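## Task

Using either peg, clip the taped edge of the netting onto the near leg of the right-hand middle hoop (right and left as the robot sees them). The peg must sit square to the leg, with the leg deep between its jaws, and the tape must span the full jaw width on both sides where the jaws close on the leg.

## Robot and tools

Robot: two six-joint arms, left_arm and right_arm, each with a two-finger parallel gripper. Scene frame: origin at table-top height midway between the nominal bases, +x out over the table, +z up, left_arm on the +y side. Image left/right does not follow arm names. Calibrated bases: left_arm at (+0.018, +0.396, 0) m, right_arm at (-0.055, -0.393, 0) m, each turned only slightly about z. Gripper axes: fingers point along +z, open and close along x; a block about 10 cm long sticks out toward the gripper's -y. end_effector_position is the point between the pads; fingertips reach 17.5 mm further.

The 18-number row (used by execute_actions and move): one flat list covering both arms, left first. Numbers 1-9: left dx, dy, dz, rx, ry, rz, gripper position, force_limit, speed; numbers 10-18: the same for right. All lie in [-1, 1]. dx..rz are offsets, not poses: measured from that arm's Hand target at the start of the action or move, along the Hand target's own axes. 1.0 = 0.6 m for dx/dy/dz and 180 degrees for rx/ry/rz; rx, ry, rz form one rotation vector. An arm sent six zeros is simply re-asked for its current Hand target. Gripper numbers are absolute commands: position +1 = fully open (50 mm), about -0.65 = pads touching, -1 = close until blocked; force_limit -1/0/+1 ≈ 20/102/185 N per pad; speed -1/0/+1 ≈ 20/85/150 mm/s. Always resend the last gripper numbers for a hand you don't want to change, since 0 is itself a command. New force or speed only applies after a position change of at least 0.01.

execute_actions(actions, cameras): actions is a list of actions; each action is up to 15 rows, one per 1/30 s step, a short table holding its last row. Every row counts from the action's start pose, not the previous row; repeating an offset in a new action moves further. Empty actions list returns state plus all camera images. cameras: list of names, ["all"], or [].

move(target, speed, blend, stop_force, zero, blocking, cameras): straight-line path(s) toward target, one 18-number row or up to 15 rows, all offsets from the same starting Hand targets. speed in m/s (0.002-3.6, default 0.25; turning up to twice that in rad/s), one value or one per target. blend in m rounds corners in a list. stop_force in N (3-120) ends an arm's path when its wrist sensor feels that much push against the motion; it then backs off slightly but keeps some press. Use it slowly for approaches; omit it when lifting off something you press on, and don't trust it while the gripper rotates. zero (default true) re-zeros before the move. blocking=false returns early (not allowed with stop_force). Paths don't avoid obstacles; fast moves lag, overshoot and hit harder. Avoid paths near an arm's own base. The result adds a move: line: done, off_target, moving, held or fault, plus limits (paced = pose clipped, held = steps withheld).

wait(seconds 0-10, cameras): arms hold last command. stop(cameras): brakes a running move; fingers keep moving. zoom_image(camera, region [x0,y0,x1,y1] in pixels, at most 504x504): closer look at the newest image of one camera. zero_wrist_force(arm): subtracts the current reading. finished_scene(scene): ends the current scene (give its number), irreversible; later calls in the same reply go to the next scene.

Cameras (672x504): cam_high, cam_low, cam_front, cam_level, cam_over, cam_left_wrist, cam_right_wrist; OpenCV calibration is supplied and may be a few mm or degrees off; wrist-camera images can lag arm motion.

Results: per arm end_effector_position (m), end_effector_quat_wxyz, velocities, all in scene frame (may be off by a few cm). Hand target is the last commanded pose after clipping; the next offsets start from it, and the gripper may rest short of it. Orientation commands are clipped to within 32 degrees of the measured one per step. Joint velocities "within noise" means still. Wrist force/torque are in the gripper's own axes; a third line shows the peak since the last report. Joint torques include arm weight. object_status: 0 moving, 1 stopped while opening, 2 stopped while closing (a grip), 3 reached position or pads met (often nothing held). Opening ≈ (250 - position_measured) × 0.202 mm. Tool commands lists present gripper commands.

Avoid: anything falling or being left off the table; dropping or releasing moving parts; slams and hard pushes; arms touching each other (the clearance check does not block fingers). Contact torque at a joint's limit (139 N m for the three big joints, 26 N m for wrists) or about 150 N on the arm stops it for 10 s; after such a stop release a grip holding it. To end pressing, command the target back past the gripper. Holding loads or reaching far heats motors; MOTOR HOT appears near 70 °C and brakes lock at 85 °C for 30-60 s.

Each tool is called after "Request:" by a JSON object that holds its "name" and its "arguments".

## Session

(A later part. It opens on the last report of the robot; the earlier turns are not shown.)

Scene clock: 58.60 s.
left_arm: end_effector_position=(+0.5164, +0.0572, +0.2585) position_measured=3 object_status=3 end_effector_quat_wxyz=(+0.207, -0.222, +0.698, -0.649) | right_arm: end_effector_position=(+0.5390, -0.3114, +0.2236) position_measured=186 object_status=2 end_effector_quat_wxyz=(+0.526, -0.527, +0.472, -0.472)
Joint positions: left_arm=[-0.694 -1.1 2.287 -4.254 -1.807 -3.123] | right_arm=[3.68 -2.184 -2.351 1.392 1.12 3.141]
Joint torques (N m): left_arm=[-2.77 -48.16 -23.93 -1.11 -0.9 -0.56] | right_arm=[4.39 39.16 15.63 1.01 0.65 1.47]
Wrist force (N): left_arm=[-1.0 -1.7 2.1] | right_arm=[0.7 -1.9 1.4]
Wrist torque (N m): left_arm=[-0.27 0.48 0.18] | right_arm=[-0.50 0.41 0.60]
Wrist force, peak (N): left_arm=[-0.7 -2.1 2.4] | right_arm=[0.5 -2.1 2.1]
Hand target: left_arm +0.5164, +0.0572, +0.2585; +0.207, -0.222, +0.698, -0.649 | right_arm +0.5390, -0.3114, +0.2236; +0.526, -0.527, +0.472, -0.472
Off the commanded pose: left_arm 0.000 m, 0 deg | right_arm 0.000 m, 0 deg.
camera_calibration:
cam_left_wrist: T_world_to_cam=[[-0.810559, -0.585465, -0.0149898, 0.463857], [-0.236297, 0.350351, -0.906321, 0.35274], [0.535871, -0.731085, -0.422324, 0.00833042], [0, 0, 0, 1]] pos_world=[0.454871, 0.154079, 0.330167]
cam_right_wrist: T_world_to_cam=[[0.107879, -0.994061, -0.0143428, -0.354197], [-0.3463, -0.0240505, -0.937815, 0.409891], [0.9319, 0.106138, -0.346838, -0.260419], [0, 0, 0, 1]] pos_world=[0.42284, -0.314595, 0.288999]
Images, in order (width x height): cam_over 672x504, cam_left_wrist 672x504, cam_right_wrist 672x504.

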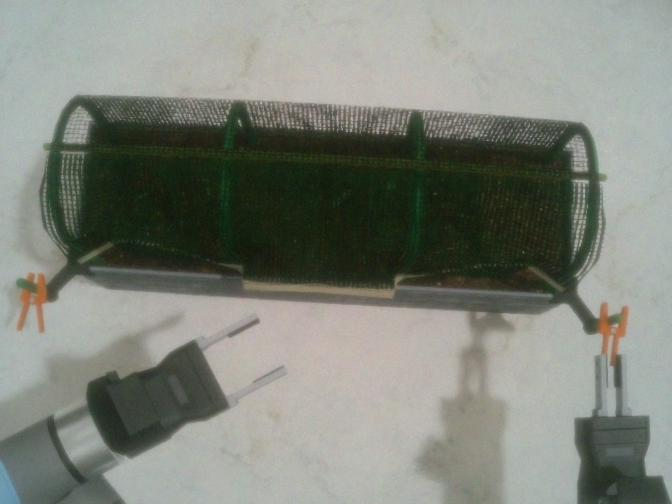

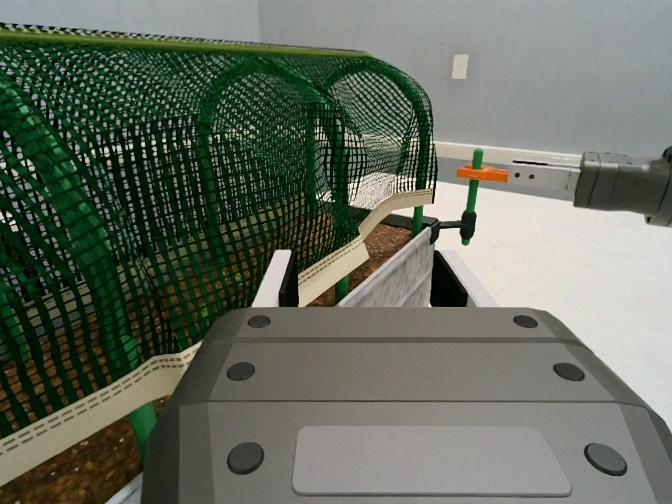

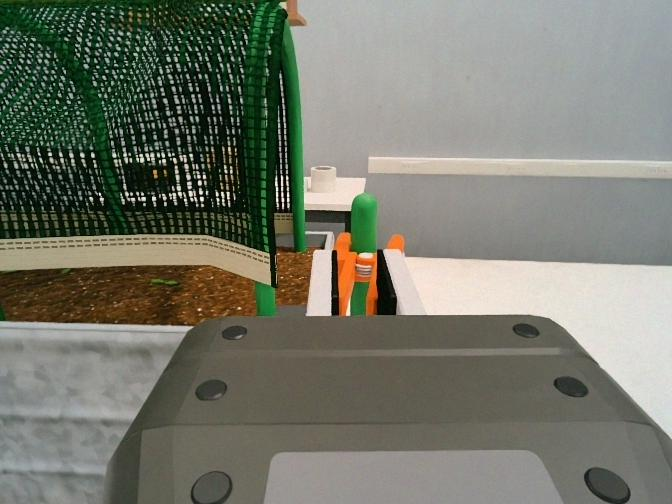

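Request:
{"name": "move", "arguments": {"target": [[0, 0, 0, 0, 0, 0, 1, 1, 1, -0.0035, 0, 0, 0, 0, 0, -1, -0.8, -1],[0, 0, 0, 0, 0, 0, 1, 1, 1, -0.0035, 0, -0.1, 0, 0, 0, -1, -0.8, -1]], "speed": [0.05, 0.1], "cameras": ["cam_front", "cam_over", "cam_left_wrist", "cam_right_wrist"]}}

Request:
{"name": "zoom_image", "arguments": {"camera": "cam_right_wrist", "region": [260, 150, 450, 320]}}

Request:
{"name": "zoom_image", "arguments": {"camera": "cam_over", "region": [560, 280, 672, 420]}}

Request:
{"name": "zoom_image", "arguments": {"camera": "cam_left_wrist", "region": [440, 130, 600, 230]}}

Scene clock: 65.47 s.
left_arm: end_effector_position=(+0.5164, +0.0572, +0.2585) position_measured=3 object_status=3 end_effector_quat_wxyz=(+0.207, -0.222, +0.698, -0.649) | right_arm: end_effector_position=(+0.4792, -0.3158, +0.2237) position_measured=186 object_status=2 end_effector_quat_wxyz=(+0.526, -0.527, +0.472, -0.472)
Joint positions: left_arm=[-0.694 -1.1 2.287 -4.254 -1.807 -3.123] | right_arm=[3.79 -2.158 -2.523 1.539 1.01 3.141]
Joint torques (N m): left_arm=[-2.29 -48.03 -23.5 -0.73 -1.77 -0.25] | right_arm=[-1.49 17.91 -1.95 3.16 -0.14 -0.28]
Wrist force (N): left_arm=[-1.1 -2.0 1.8] | right_arm=[0.6 -1.8 2.0]
Wrist torque (N m): left_arm=[-0.32 0.49 0.17] | right_arm=[-0.47 0.41 0.58]
Wrist force, peak (N): left_arm=[-1.0 -2.0 2.4] | right_arm=[0.7 -2.0 3.9]
Hand target: left_arm +0.5164, +0.0572, +0.2585; +0.207, -0.222, +0.698, -0.649 | right_arm +0.4791, -0.3159, +0.2236; +0.526, -0.527, +0.472, -0.472
Off the commanded pose: left_arm 0.000 m, 0 deg | right_arm 0.000 m, 0 deg.
move: done
camera_calibration:
cam_left_wrist: T_world_to_cam=[[-0.810559, -0.585465, -0.0149902, 0.463857], [-0.236296, 0.350351, -0.906321, 0.35274], [0.535871, -0.731085, -0.422324, 0.00833041], [0, 0, 0, 1]] pos_world=[0.454871, 0.154079, 0.330167]
cam_right_wrist: T_world_to_cam=[[0.107976, -0.99405, -0.0143684, -0.352143], [-0.34621, -0.0240502, -0.937849, 0.389147], [0.931923, 0.10624, -0.346746, -0.20419], [0, 0, 0, 1]] pos_world=[0.363039, -0.318996, 0.289099]
Images, in order (width x height): cam_front 672x504, cam_over 672x504, cam_left_wrist 672x504, cam_right_wrist 672x504.

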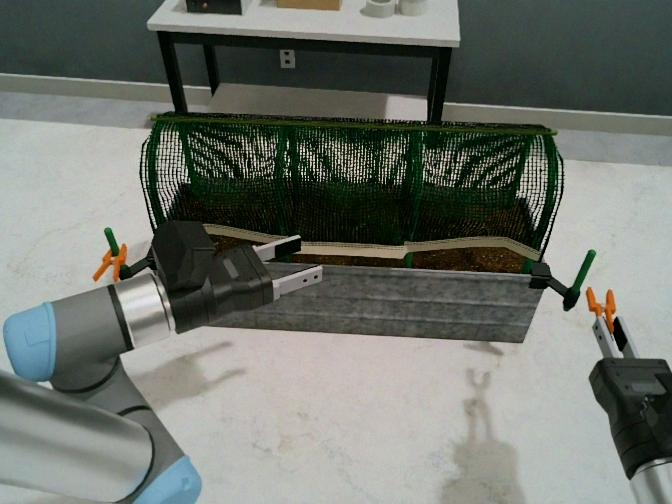

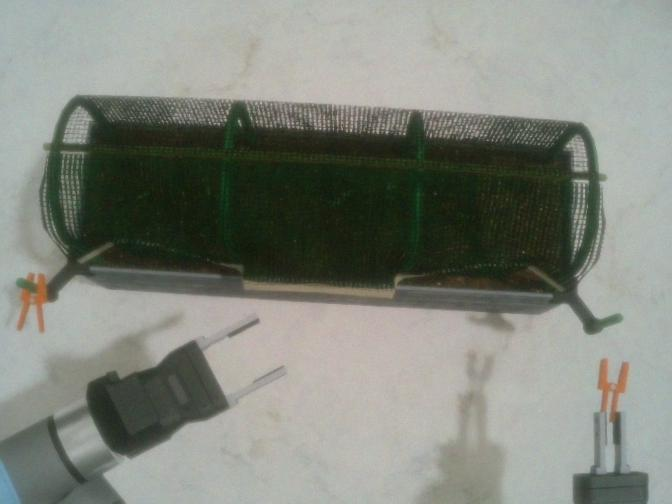

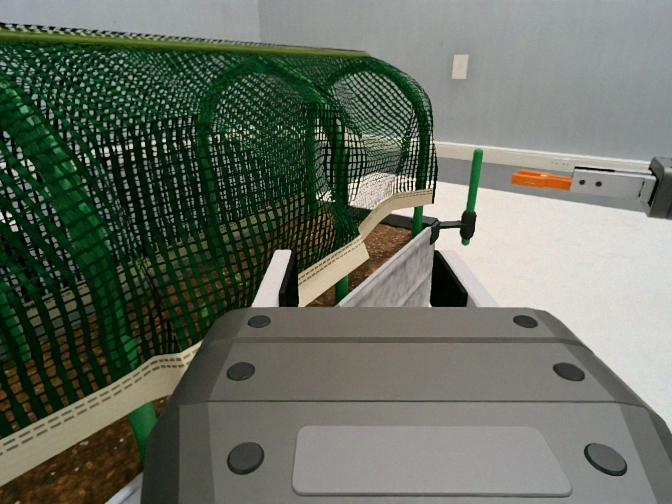

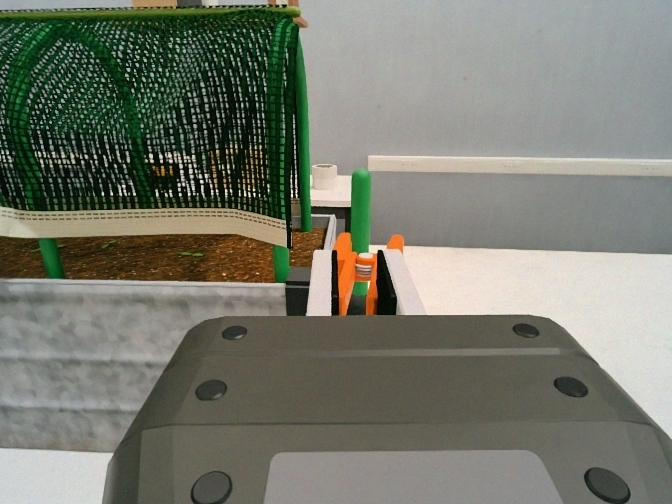

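Scaled by 2.653 from the camera's 672x504 image, which has a finer 960x720 frame.

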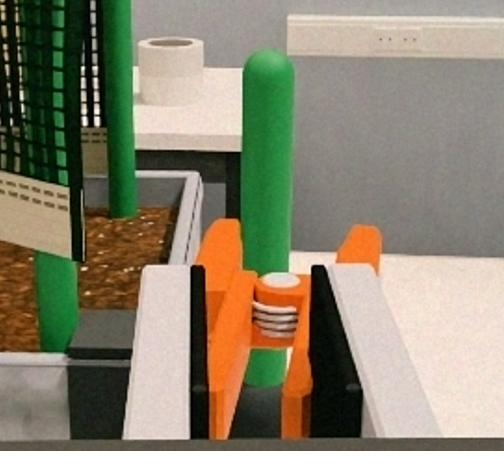

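Scaled by 3.600 from the camera's 672x504 image, which has a finer 960x720 frame.

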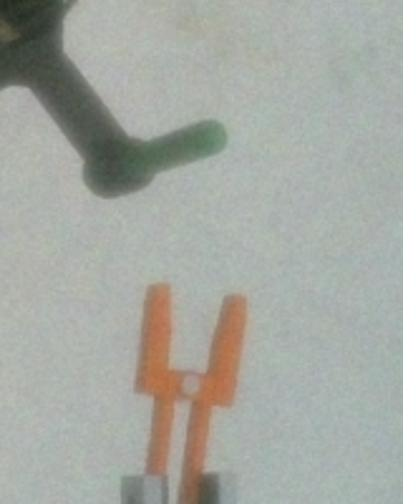

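Scaled by 3.150 from the camera's 672x504 image, which has a finer 960x720 frame.

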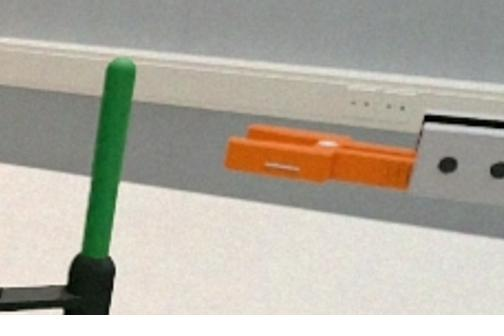

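Request:
{"name": "execute_actions", "arguments": {"actions": [[[0,0,0,0,0,0,1,1,1,0,0,0,0,0,0,-0.98,-0.6,-1]]], "cameras": ["cam_over", "cam_right_wrist"]}}

Request:
{"name": "zoom_image", "arguments": {"camera": "cam_right_wrist", "region": [260, 150, 450, 320]}}

Request:
{"name": "zoom_image", "arguments": {"camera": "cam_over", "region": [560, 340, 672, 480]}}

Scene clock: 68.13 s.
left_arm: end_effector_position=(+0.5164, +0.0572, +0.2585) position_measured=3 object_status=3 end_effector_quat_wxyz=(+0.207, -0.222, +0.698, -0.649) | right_arm: end_effector_position=(+0.4791, -0.3159, +0.2236) position_measured=195 object_status=2 end_effector_quat_wxyz=(+0.526, -0.527, +0.472, -0.472)
Joint positions: left_arm=[-0.694 -1.1 2.287 -4.254 -1.807 -3.123] | right_arm=[3.79 -2.158 -2.524 1.539 1.01 3.141]
Joint torques (N m): left_arm=[-2.04 -49.78 -24.52 -0.87 -2.16 -0.1] | right_arm=[1.01 17.46 -4.45 3.48 -0.93 -0.38]
Wrist force (N): left_arm=[-0.9 -1.9 2.0] | right_arm=[1.0 -1.8 1.4]
Wrist torque (N m): left_arm=[-0.31 0.48 0.17] | right_arm=[-0.47 0.35 0.58]
Wrist force, peak (N): left_arm=[-1.1 -1.9 2.4] | right_arm=[0.6 -2.0 1.8]
Hand target: left_arm +0.5164, +0.0572, +0.2585; +0.207, -0.222, +0.698, -0.649 | right_arm +0.4791, -0.3159, +0.2236; +0.526, -0.527, +0.472, -0.472
Off the commanded pose: left_arm 0.000 m, 0 deg | right_arm 0.000 m, 0 deg.
camera_calibration:
cam_right_wrist: T_world_to_cam=[[0.107879, -0.994061, -0.0143428, -0.352218], [-0.3463, -0.0240505, -0.937815, 0.389167], [0.9319, 0.106138, -0.346838, -0.204179], [0, 0, 0, 1]] pos_world=[0.36304, -0.319095, 0.289099]
Images, in order (width x height): cam_over 672x504, cam_right_wrist 672x504.

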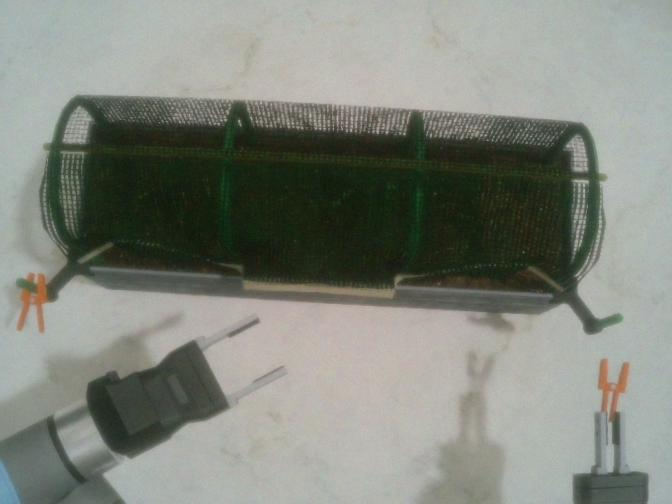

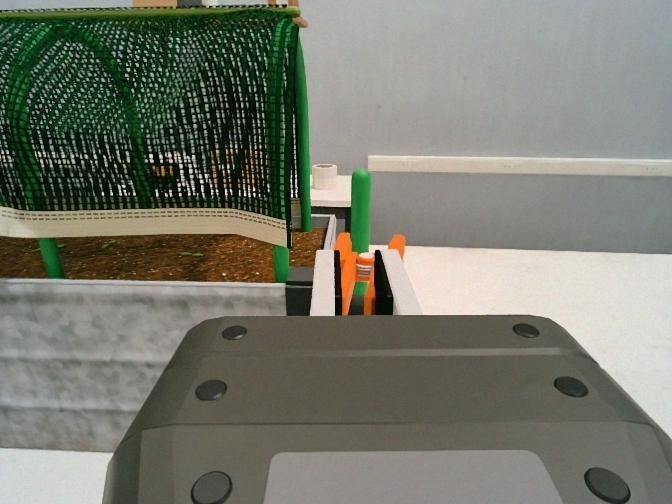

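Scaled by 2.653 from the camera's 672x504 image, which has a finer 960x720 frame.

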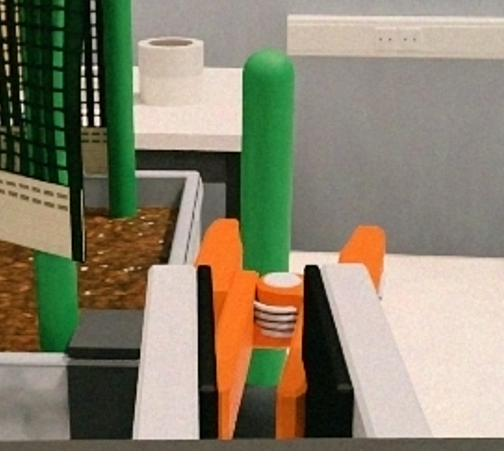

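Scaled by 3.600 from the camera's 672x504 image, which has a finer 960x720 frame.

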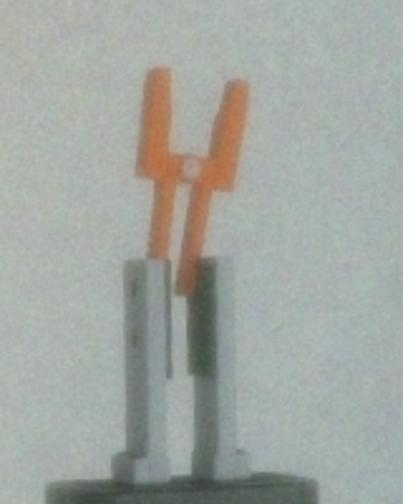

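Request:
{"name": "move", "arguments": {"target": [0, 0, 0, 0, 0, 0, 1, 1, 1, -0.3663, 0.0393, 0.083, 0, -0.0167, 0, -0.98, -0.6, -1], "speed": 0.2, "cameras": ["cam_front", "cam_level", "cam_over", "cam_left_wrist", "cam_right_wrist"]}}

Request:
{"name": "zoom_image", "arguments": {"camera": "cam_right_wrist", "region": [220, 110, 500, 320]}}

Request:
{"name": "zoom_image", "arguments": {"camera": "cam_over", "region": [340, 220, 480, 400]}}

Request:
{"name": "zoom_image", "arguments": {"camera": "cam_left_wrist", "region": [280, 160, 480, 310]}}

Request:
{"name": "zoom_image", "arguments": {"camera": "cam_level", "region": [300, 240, 500, 390]}}

Scene clock: 76.60 s.
left_arm: end_effector_position=(+0.5164, +0.0572, +0.2585) position_measured=3 object_status=3 end_effector_quat_wxyz=(+0.207, -0.222, +0.698, -0.649) | right_arm: end_effector_position=(+0.5046, -0.0921, +0.1996) position_measured=195 object_status=2 end_effector_quat_wxyz=(+0.538, -0.539, +0.458, -0.458)
Joint positions: left_arm=[-0.694 -1.1 2.287 -4.254 -1.807 -3.123] | right_arm=[4.167 -2.295 -2.172 1.324 0.686 3.142]
Joint torques (N m): left_arm=[1.2 -48.78 -23.99 -0.76 -1.98 0.49] | right_arm=[6.3 39.27 16.66 0.75 -0.47 1.47]
Wrist force (N): left_arm=[-0.7 -1.7 2.1] | right_arm=[0.3 -2.0 1.6]
Wrist torque (N m): left_arm=[-0.28 0.43 0.17] | right_arm=[-0.51 0.47 0.50]
Wrist force, peak (N): left_arm=[-1.0 -1.9 2.3] | right_arm=[3.7 -2.0 0.9]
Hand target: left_arm +0.5164, +0.0572, +0.2585; +0.207, -0.222, +0.698, -0.649 | right_arm +0.5046, -0.0920, +0.1996; +0.538, -0.539, +0.458, -0.458
Off the commanded pose: left_arm 0.000 m, 0 deg | right_arm 0.000 m, 0 deg.
move: done
camera_calibration:
cam_left_wrist: T_world_to_cam=[[-0.810559, -0.585465, -0.0149902, 0.463857], [-0.236296, 0.350351, -0.906321, 0.35274], [0.535871, -0.731085, -0.422324, 0.00833041], [0, 0, 0, 1]] pos_world=[0.454871, 0.154079, 0.330167]
cam_right_wrist: T_world_to_cam=[[0.159794, -0.987046, -0.0143711, -0.158424], [-0.344693, -0.0421493, -0.937769, 0.378361], [0.925015, 0.154804, -0.346963, -0.252015], [0, 0, 0, 1]] pos_world=[0.388851, -0.101411, 0.265099]
Images, in order (width x height): cam_front 672x504, cam_level 672x504, cam_over 672x504, cam_left_wrist 672x504, cam_right_wrist 672x504.

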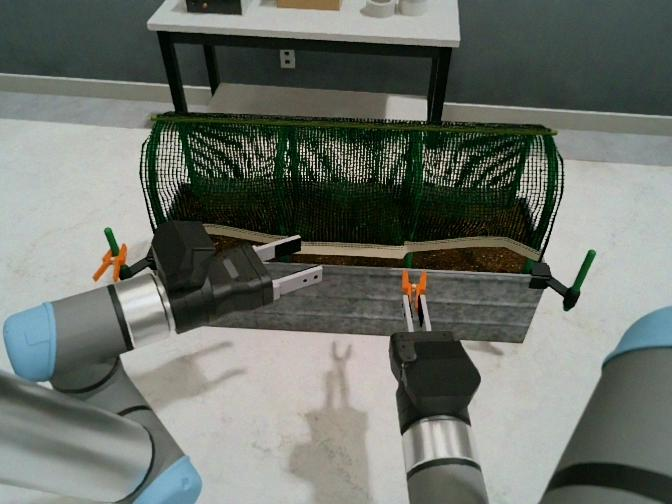

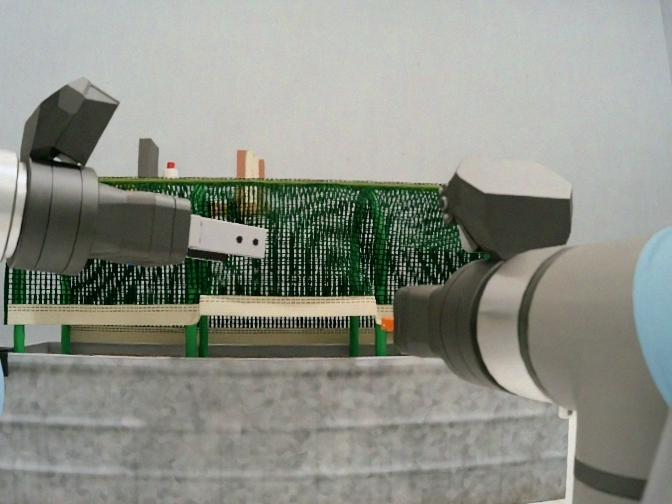

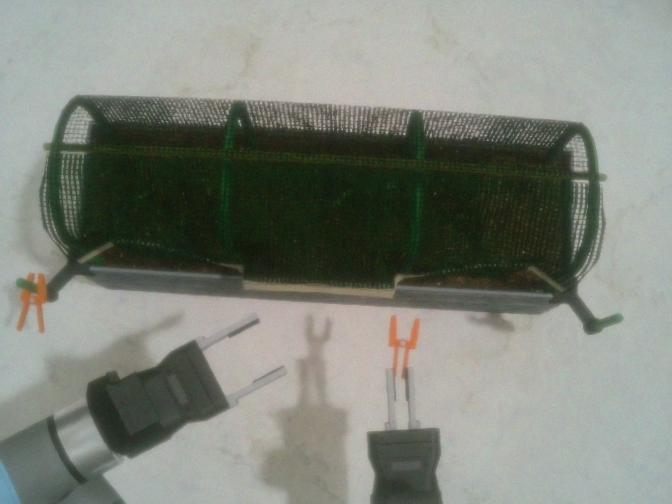

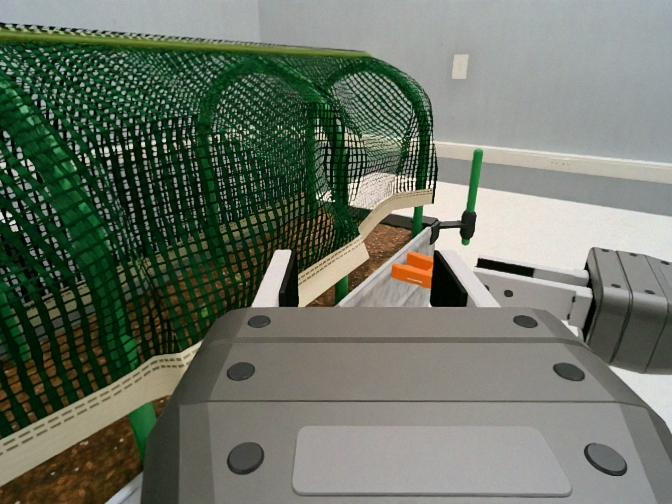

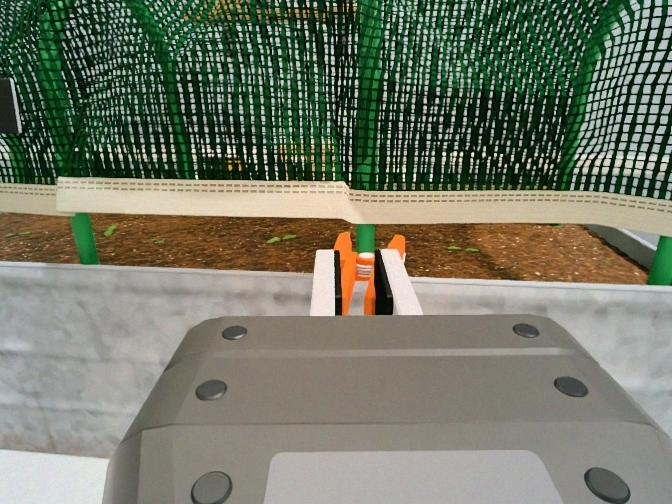

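Scaled by 1.800 from the camera's 672x504 image, which has a finer 960x720 frame.

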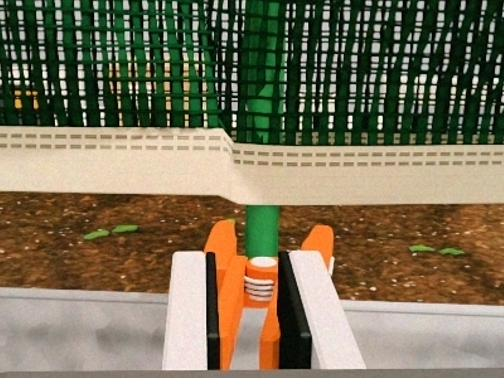

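Scaled by 2.800 from the camera's 672x504 image, which has a finer 960x720 frame.

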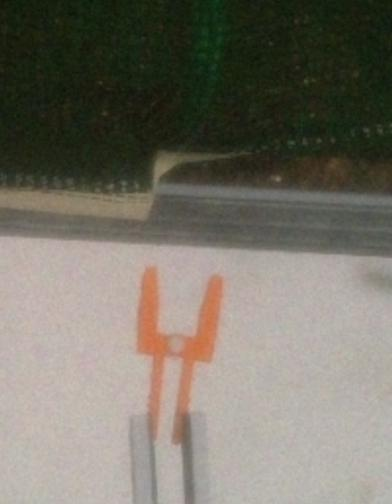

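Scaled by 2.520 from the camera's 672x504 image, which has a finer 960x720 frame.

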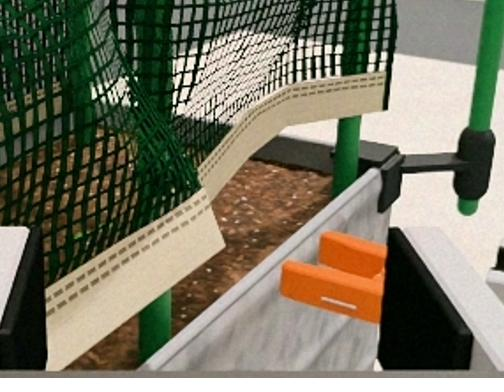

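Scaled by 2.520 from the camera's 672x504 image, which has a finer 960x720 frame.

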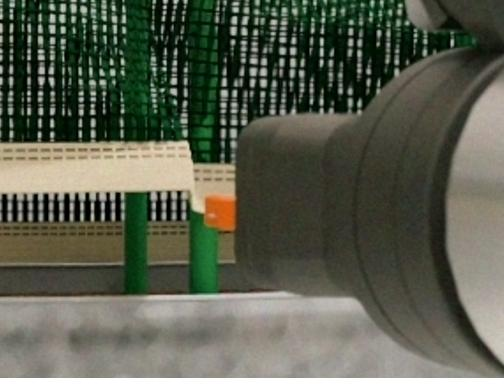

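Request:
{"name": "zoom_image", "arguments": {"camera": "cam_level", "region": [350, 280, 410, 360]}}

Request:
{"name": "zoom_image", "arguments": {"camera": "cam_right_wrist", "region": [310, 160, 430, 280]}}

Request:
{"name": "zoom_image", "arguments": {"camera": "cam_front", "region": [360, 220, 460, 330]}}

Scaled by 6.300 from the camera's 672x504 image, which has a finer 960x720 frame.

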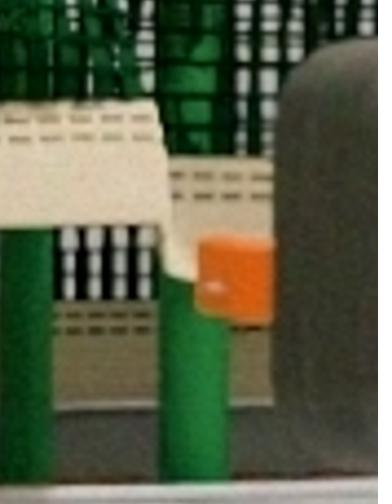

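Scaled by 4.200 from the camera's 672x504 image, which has a finer 960x720 frame.

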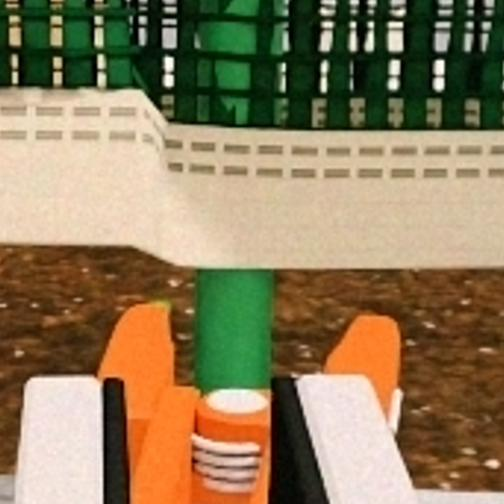

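Scaled by 4.582 from the camera's 672x504 image, which has a finer 960x720 frame.

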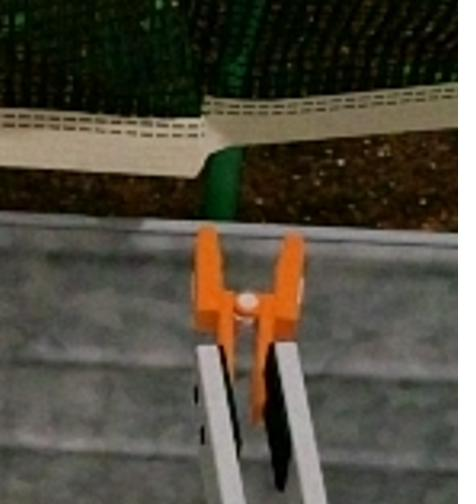

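Request:
{"name": "move", "arguments": {"target": [0, 0, 0, 0, 0, 0, 1, 1, 1, 0.0083, -0.0133, 0.02, 0, -0.0111, 0, -0.98, -0.6, -1], "speed": 0.1, "cameras": ["cam_front", "cam_level", "cam_over", "cam_left_wrist", "cam_right_wrist"]}}

Request:
{"name": "zoom_image", "arguments": {"camera": "cam_right_wrist", "region": [310, 160, 430, 280]}}

Request:
{"name": "zoom_image", "arguments": {"camera": "cam_over", "region": [360, 240, 460, 370]}}

Request:
{"name": "zoom_image", "arguments": {"camera": "cam_level", "region": [350, 280, 410, 360]}}

Request:
{"name": "zoom_image", "arguments": {"camera": "cam_left_wrist", "region": [280, 160, 480, 310]}}

Scene clock: 89.67 s.
left_arm: end_effector_position=(+0.5164, +0.0572, +0.2585) position_measured=3 object_status=3 end_effector_quat_wxyz=(+0.207, -0.222, +0.698, -0.649) | right_arm: end_effector_position=(+0.5173, -0.0950, +0.2077) position_measured=195 object_status=2 end_effector_quat_wxyz=(+0.546, -0.547, +0.448, -0.449)
Joint positions: left_arm=[-0.694 -1.1 2.287 -4.254 -1.807 -3.123] | right_arm=[4.118 -2.276 -2.165 1.297 0.769 3.141]
Joint torques (N m): left_arm=[1.74 -47.15 -23.82 -0.74 -1.93 0.55] | right_arm=[7.73 26.36 2.36 3.24 -0.15 0.78]
Wrist force (N): left_arm=[-0.8 -1.8 1.9] | right_arm=[0.9 -1.8 1.4]
Wrist torque (N m): left_arm=[-0.28 0.46 0.17] | right_arm=[-0.49 0.38 0.51]
Wrist force, peak (N): left_arm=[-1.0 -2.0 2.3] | right_arm=[0.9 -2.2 2.5]
Hand target: left_arm +0.5164, +0.0572, +0.2585; +0.207, -0.222, +0.698, -0.649 | right_arm +0.5173, -0.0950, +0.2076; +0.546, -0.547, +0.448, -0.449
Off the commanded pose: left_arm 0.000 m, 0 deg | right_arm 0.000 m, 0 deg.
move: done
camera_calibration:
cam_left_wrist: T_world_to_cam=[[-0.810559, -0.585465, -0.0149902, 0.463857], [-0.236296, 0.350351, -0.906321, 0.35274], [0.535871, -0.731085, -0.422324, 0.00833041], [0, 0, 0, 1]] pos_world=[0.454871, 0.154079, 0.330167]
cam_right_wrist: T_world_to_cam=[[0.193924, -0.980908, -0.0146156, -0.180201], [-0.34285, -0.0538071, -0.937848, 0.388179], [0.919156, 0.186882, -0.346739, -0.254429], [0, 0, 0, 1]] pos_world=[0.401892, -0.108326, 0.273199]
Images, in order (width x height): cam_front 672x504, cam_level 672x504, cam_over 672x504, cam_left_wrist 672x504, cam_right_wrist 672x504.

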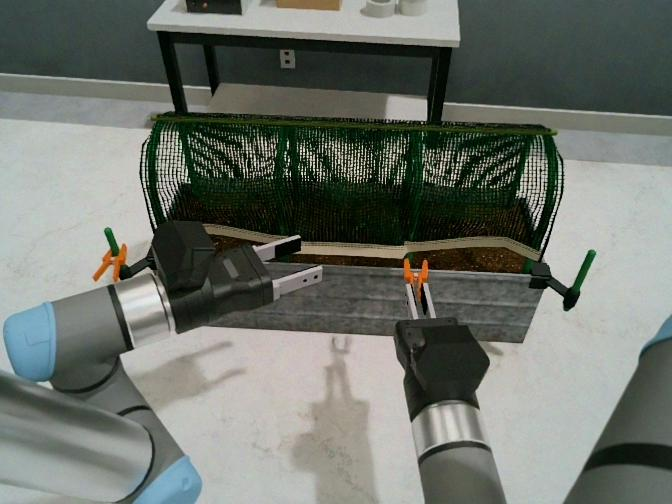

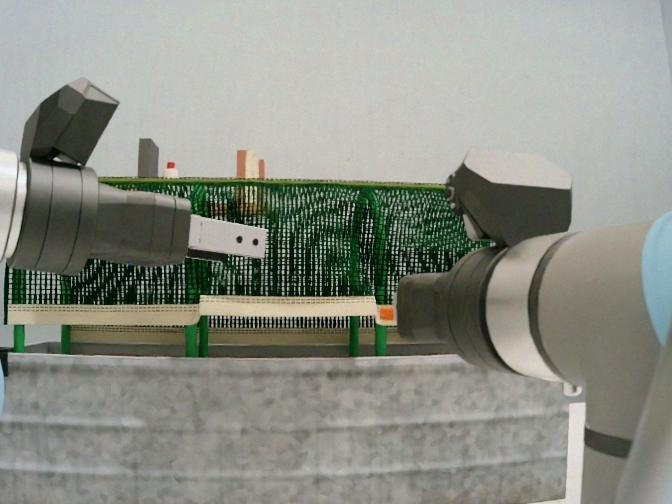

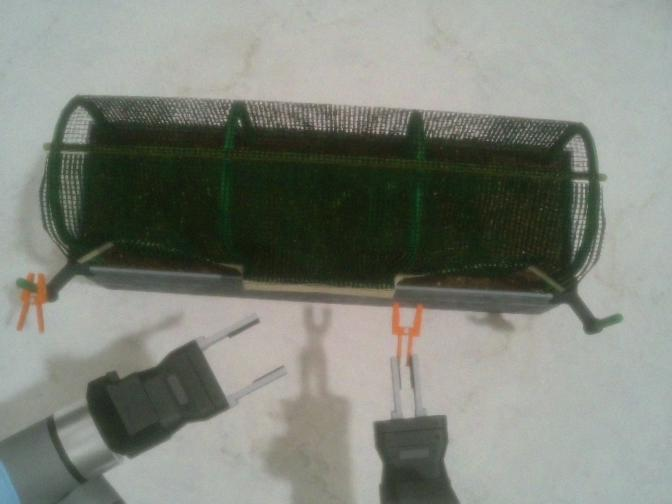

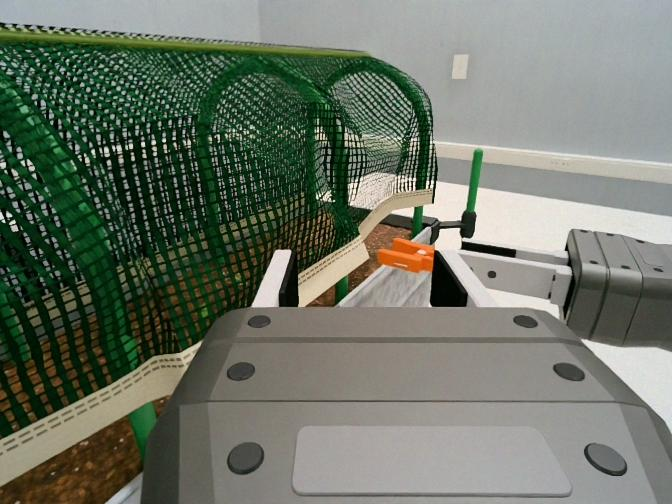

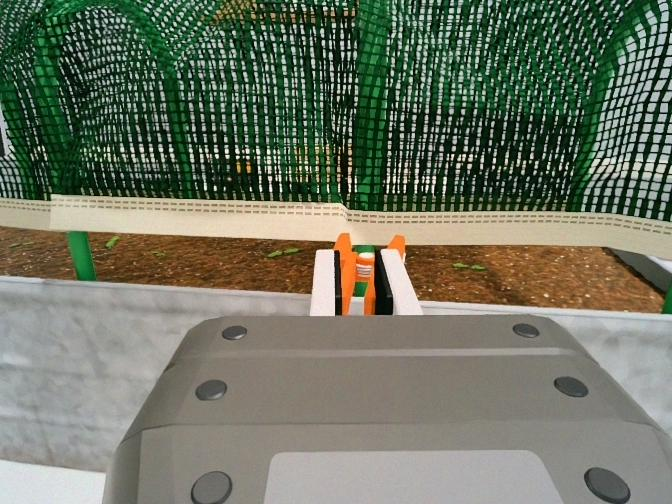

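Scaled by 4.200 from the camera's 672x504 image, which has a finer 960x720 frame.

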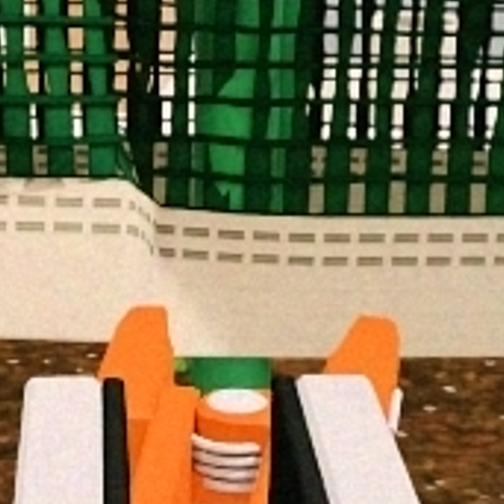

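Scaled by 3.877 from the camera's 672x504 image, which has a finer 960x720 frame.

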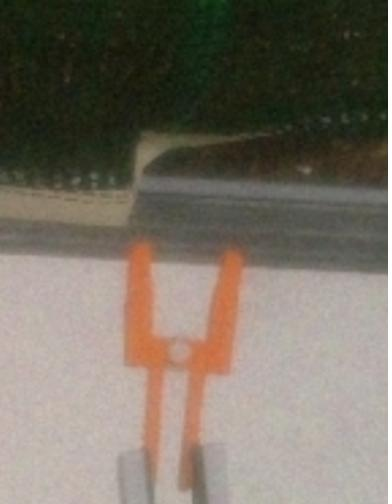

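Scaled by 6.300 from the camera's 672x504 image, which has a finer 960x720 frame.

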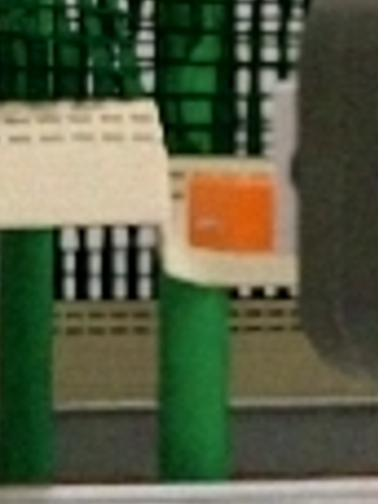

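Scaled by 2.520 from the camera's 672x504 image, which has a finer 960x720 frame.

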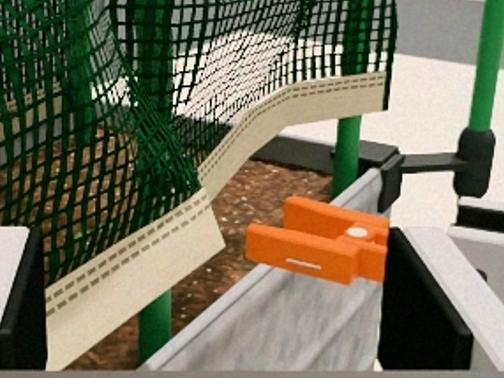

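Request:
{"name": "move", "arguments": {"target": [0, 0, 0, 0, 0, 0, 1, 1, 1, 0.0008, 0, 0.0233, 0, 0, 0, -0.98, -0.6, -1], "speed": 0.05, "cameras": ["cam_front", "cam_level", "cam_over", "cam_left_wrist", "cam_right_wrist"]}}

Request:
{"name": "zoom_image", "arguments": {"camera": "cam_right_wrist", "region": [310, 160, 430, 280]}}

Request:
{"name": "zoom_image", "arguments": {"camera": "cam_over", "region": [360, 240, 460, 370]}}

Request:
{"name": "zoom_image", "arguments": {"camera": "cam_level", "region": [350, 280, 410, 360]}}

Request:
{"name": "zoom_image", "arguments": {"camera": "cam_left_wrist", "region": [280, 160, 480, 310]}}

Request:
{"name": "zoom_image", "arguments": {"camera": "cam_front", "region": [360, 220, 460, 330]}}

Scene clock: 95.10 s.
left_arm: end_effector_position=(+0.5164, +0.0572, +0.2585) position_measured=3 object_status=3 end_effector_quat_wxyz=(+0.207, -0.222, +0.698, -0.649) | right_arm: end_effector_position=(+0.5312, -0.0927, +0.2075) position_measured=195 object_status=2 end_effector_quat_wxyz=(+0.546, -0.547, +0.448, -0.449) end_effector_velocity=(-0.002, -0.001, +0.000) end_effector_angular_velocity=(+0.001, +0.000, -0.002)
Joint positions: left_arm=[-0.694 -1.1 2.287 -4.254 -1.807 -3.123] | right_arm=[4.092 -2.287 -2.128 1.271 0.796 3.141]
Joint velocities: left_arm=[within noise] | right_arm=[0.003 0.001 -0.006 0.005 -0.005 0.001]
Joint torques (N m): left_arm=[1.2 -47.77 -24.23 -0.83 -2.15 0.8] | right_arm=[9.57 42.37 1.89 3.22 -1.51 -0.82]
Wrist force (N): left_arm=[-0.7 -1.8 2.0] | right_arm=[0.5 -1.4 1.4]
Wrist torque (N m): left_arm=[-0.28 0.44 0.17] | right_arm=[-0.41 0.43 0.51]
Wrist force, peak (N): left_arm=[-1.0 -2.2 2.1] | right_arm=[1.0 -1.9 2.2]
Hand target: left_arm +0.5164, +0.0572, +0.2585; +0.207, -0.222, +0.698, -0.649 | right_arm +0.5311, -0.0927, +0.2076; +0.546, -0.547, +0.448, -0.449
Off the commanded pose: left_arm 0.000 m, 0 deg | right_arm 0.000 m, 0 deg.
move: done
camera_calibration:
cam_left_wrist: T_world_to_cam=[[-0.810559, -0.585465, -0.0149902, 0.463857], [-0.236296, 0.350351, -0.906321, 0.35274], [0.535871, -0.731085, -0.422324, 0.00833041], [0, 0, 0, 1]] pos_world=[0.454871, 0.154079, 0.330167]
cam_right_wrist: T_world_to_cam=[[0.194045, -0.980887, -0.0143911, -0.180752], [-0.343126, -0.0541212, -0.937729, 0.39293], [0.919027, 0.186899, -0.34707, -0.26756], [0, 0, 0, 1]] pos_world=[0.415793, -0.106025, 0.272999]
Images, in order (width x height): cam_front 672x504, cam_level 672x504, cam_over 672x504, cam_left_wrist 672x504, cam_right_wrist 672x504.

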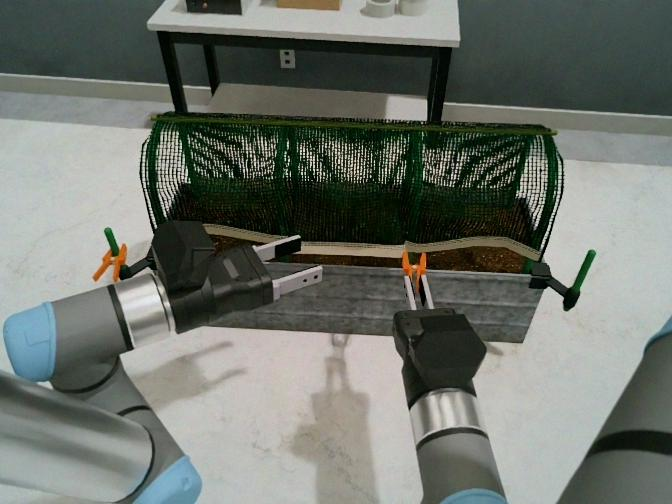

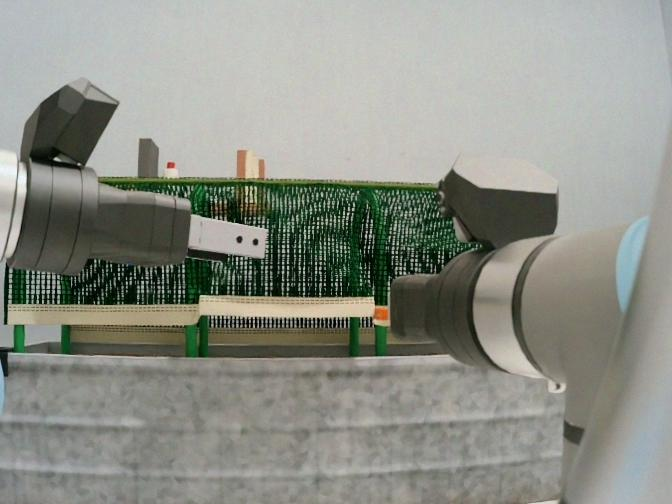

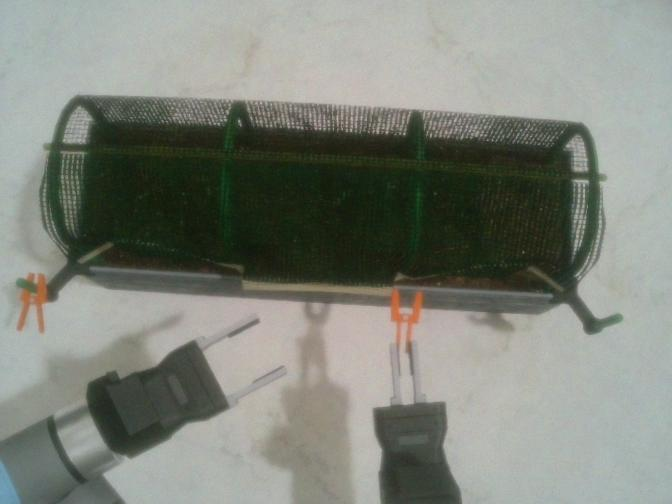

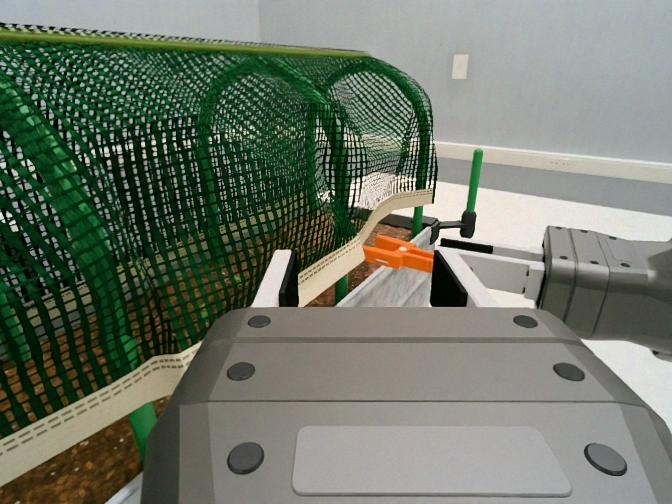

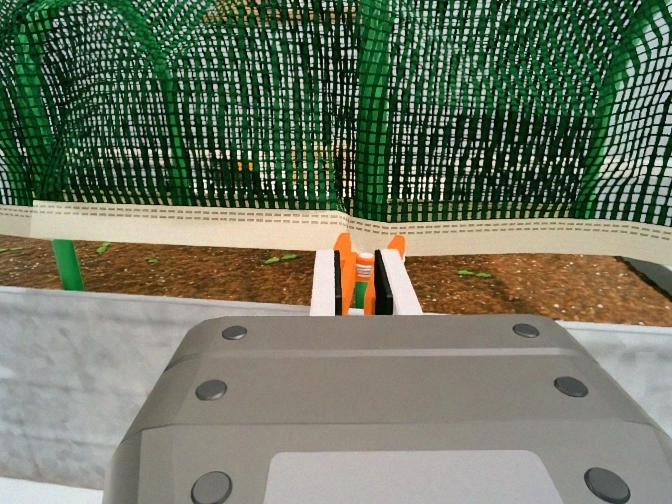

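Scaled by 4.200 from the camera's 672x504 image, which has a finer 960x720 frame.

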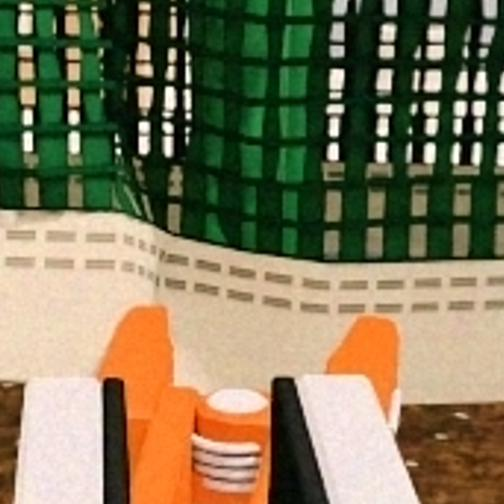

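Scaled by 3.877 from the camera's 672x504 image, which has a finer 960x720 frame.

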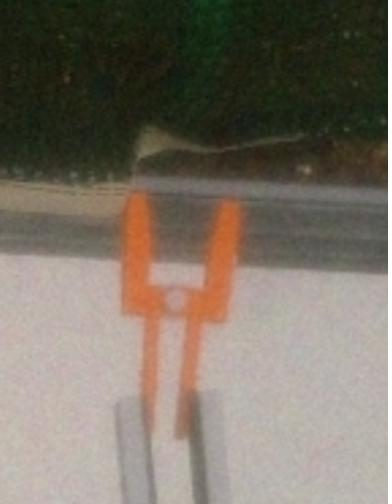

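Scaled by 6.300 from the camera's 672x504 image, which has a finer 960x720 frame.

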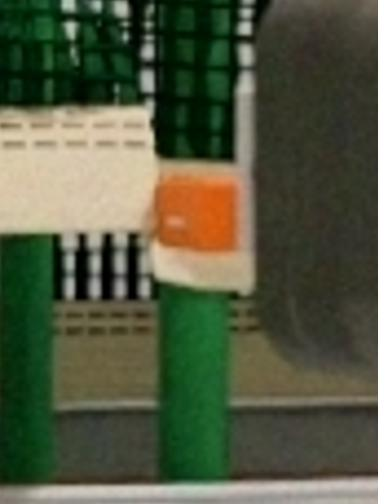

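Scaled by 2.520 from the camera's 672x504 image, which has a finer 960x720 frame.

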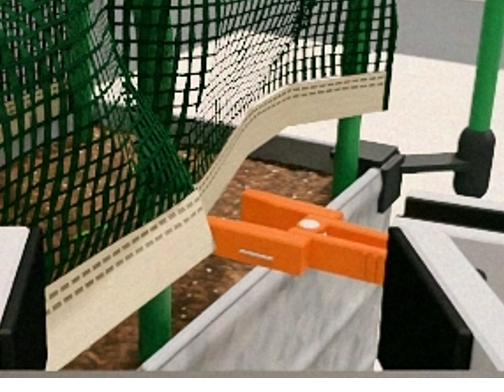

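Scaled by 4.582 from the camera's 672x504 image, which has a finer 960x720 frame.

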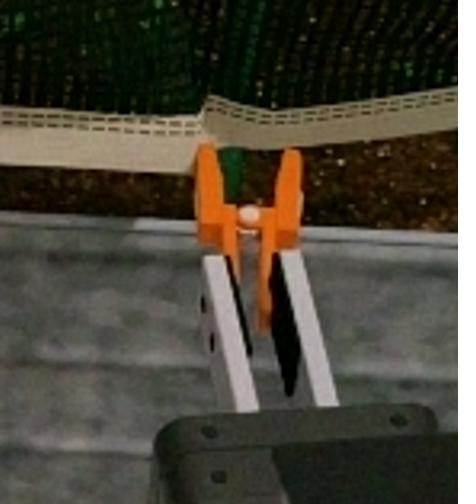

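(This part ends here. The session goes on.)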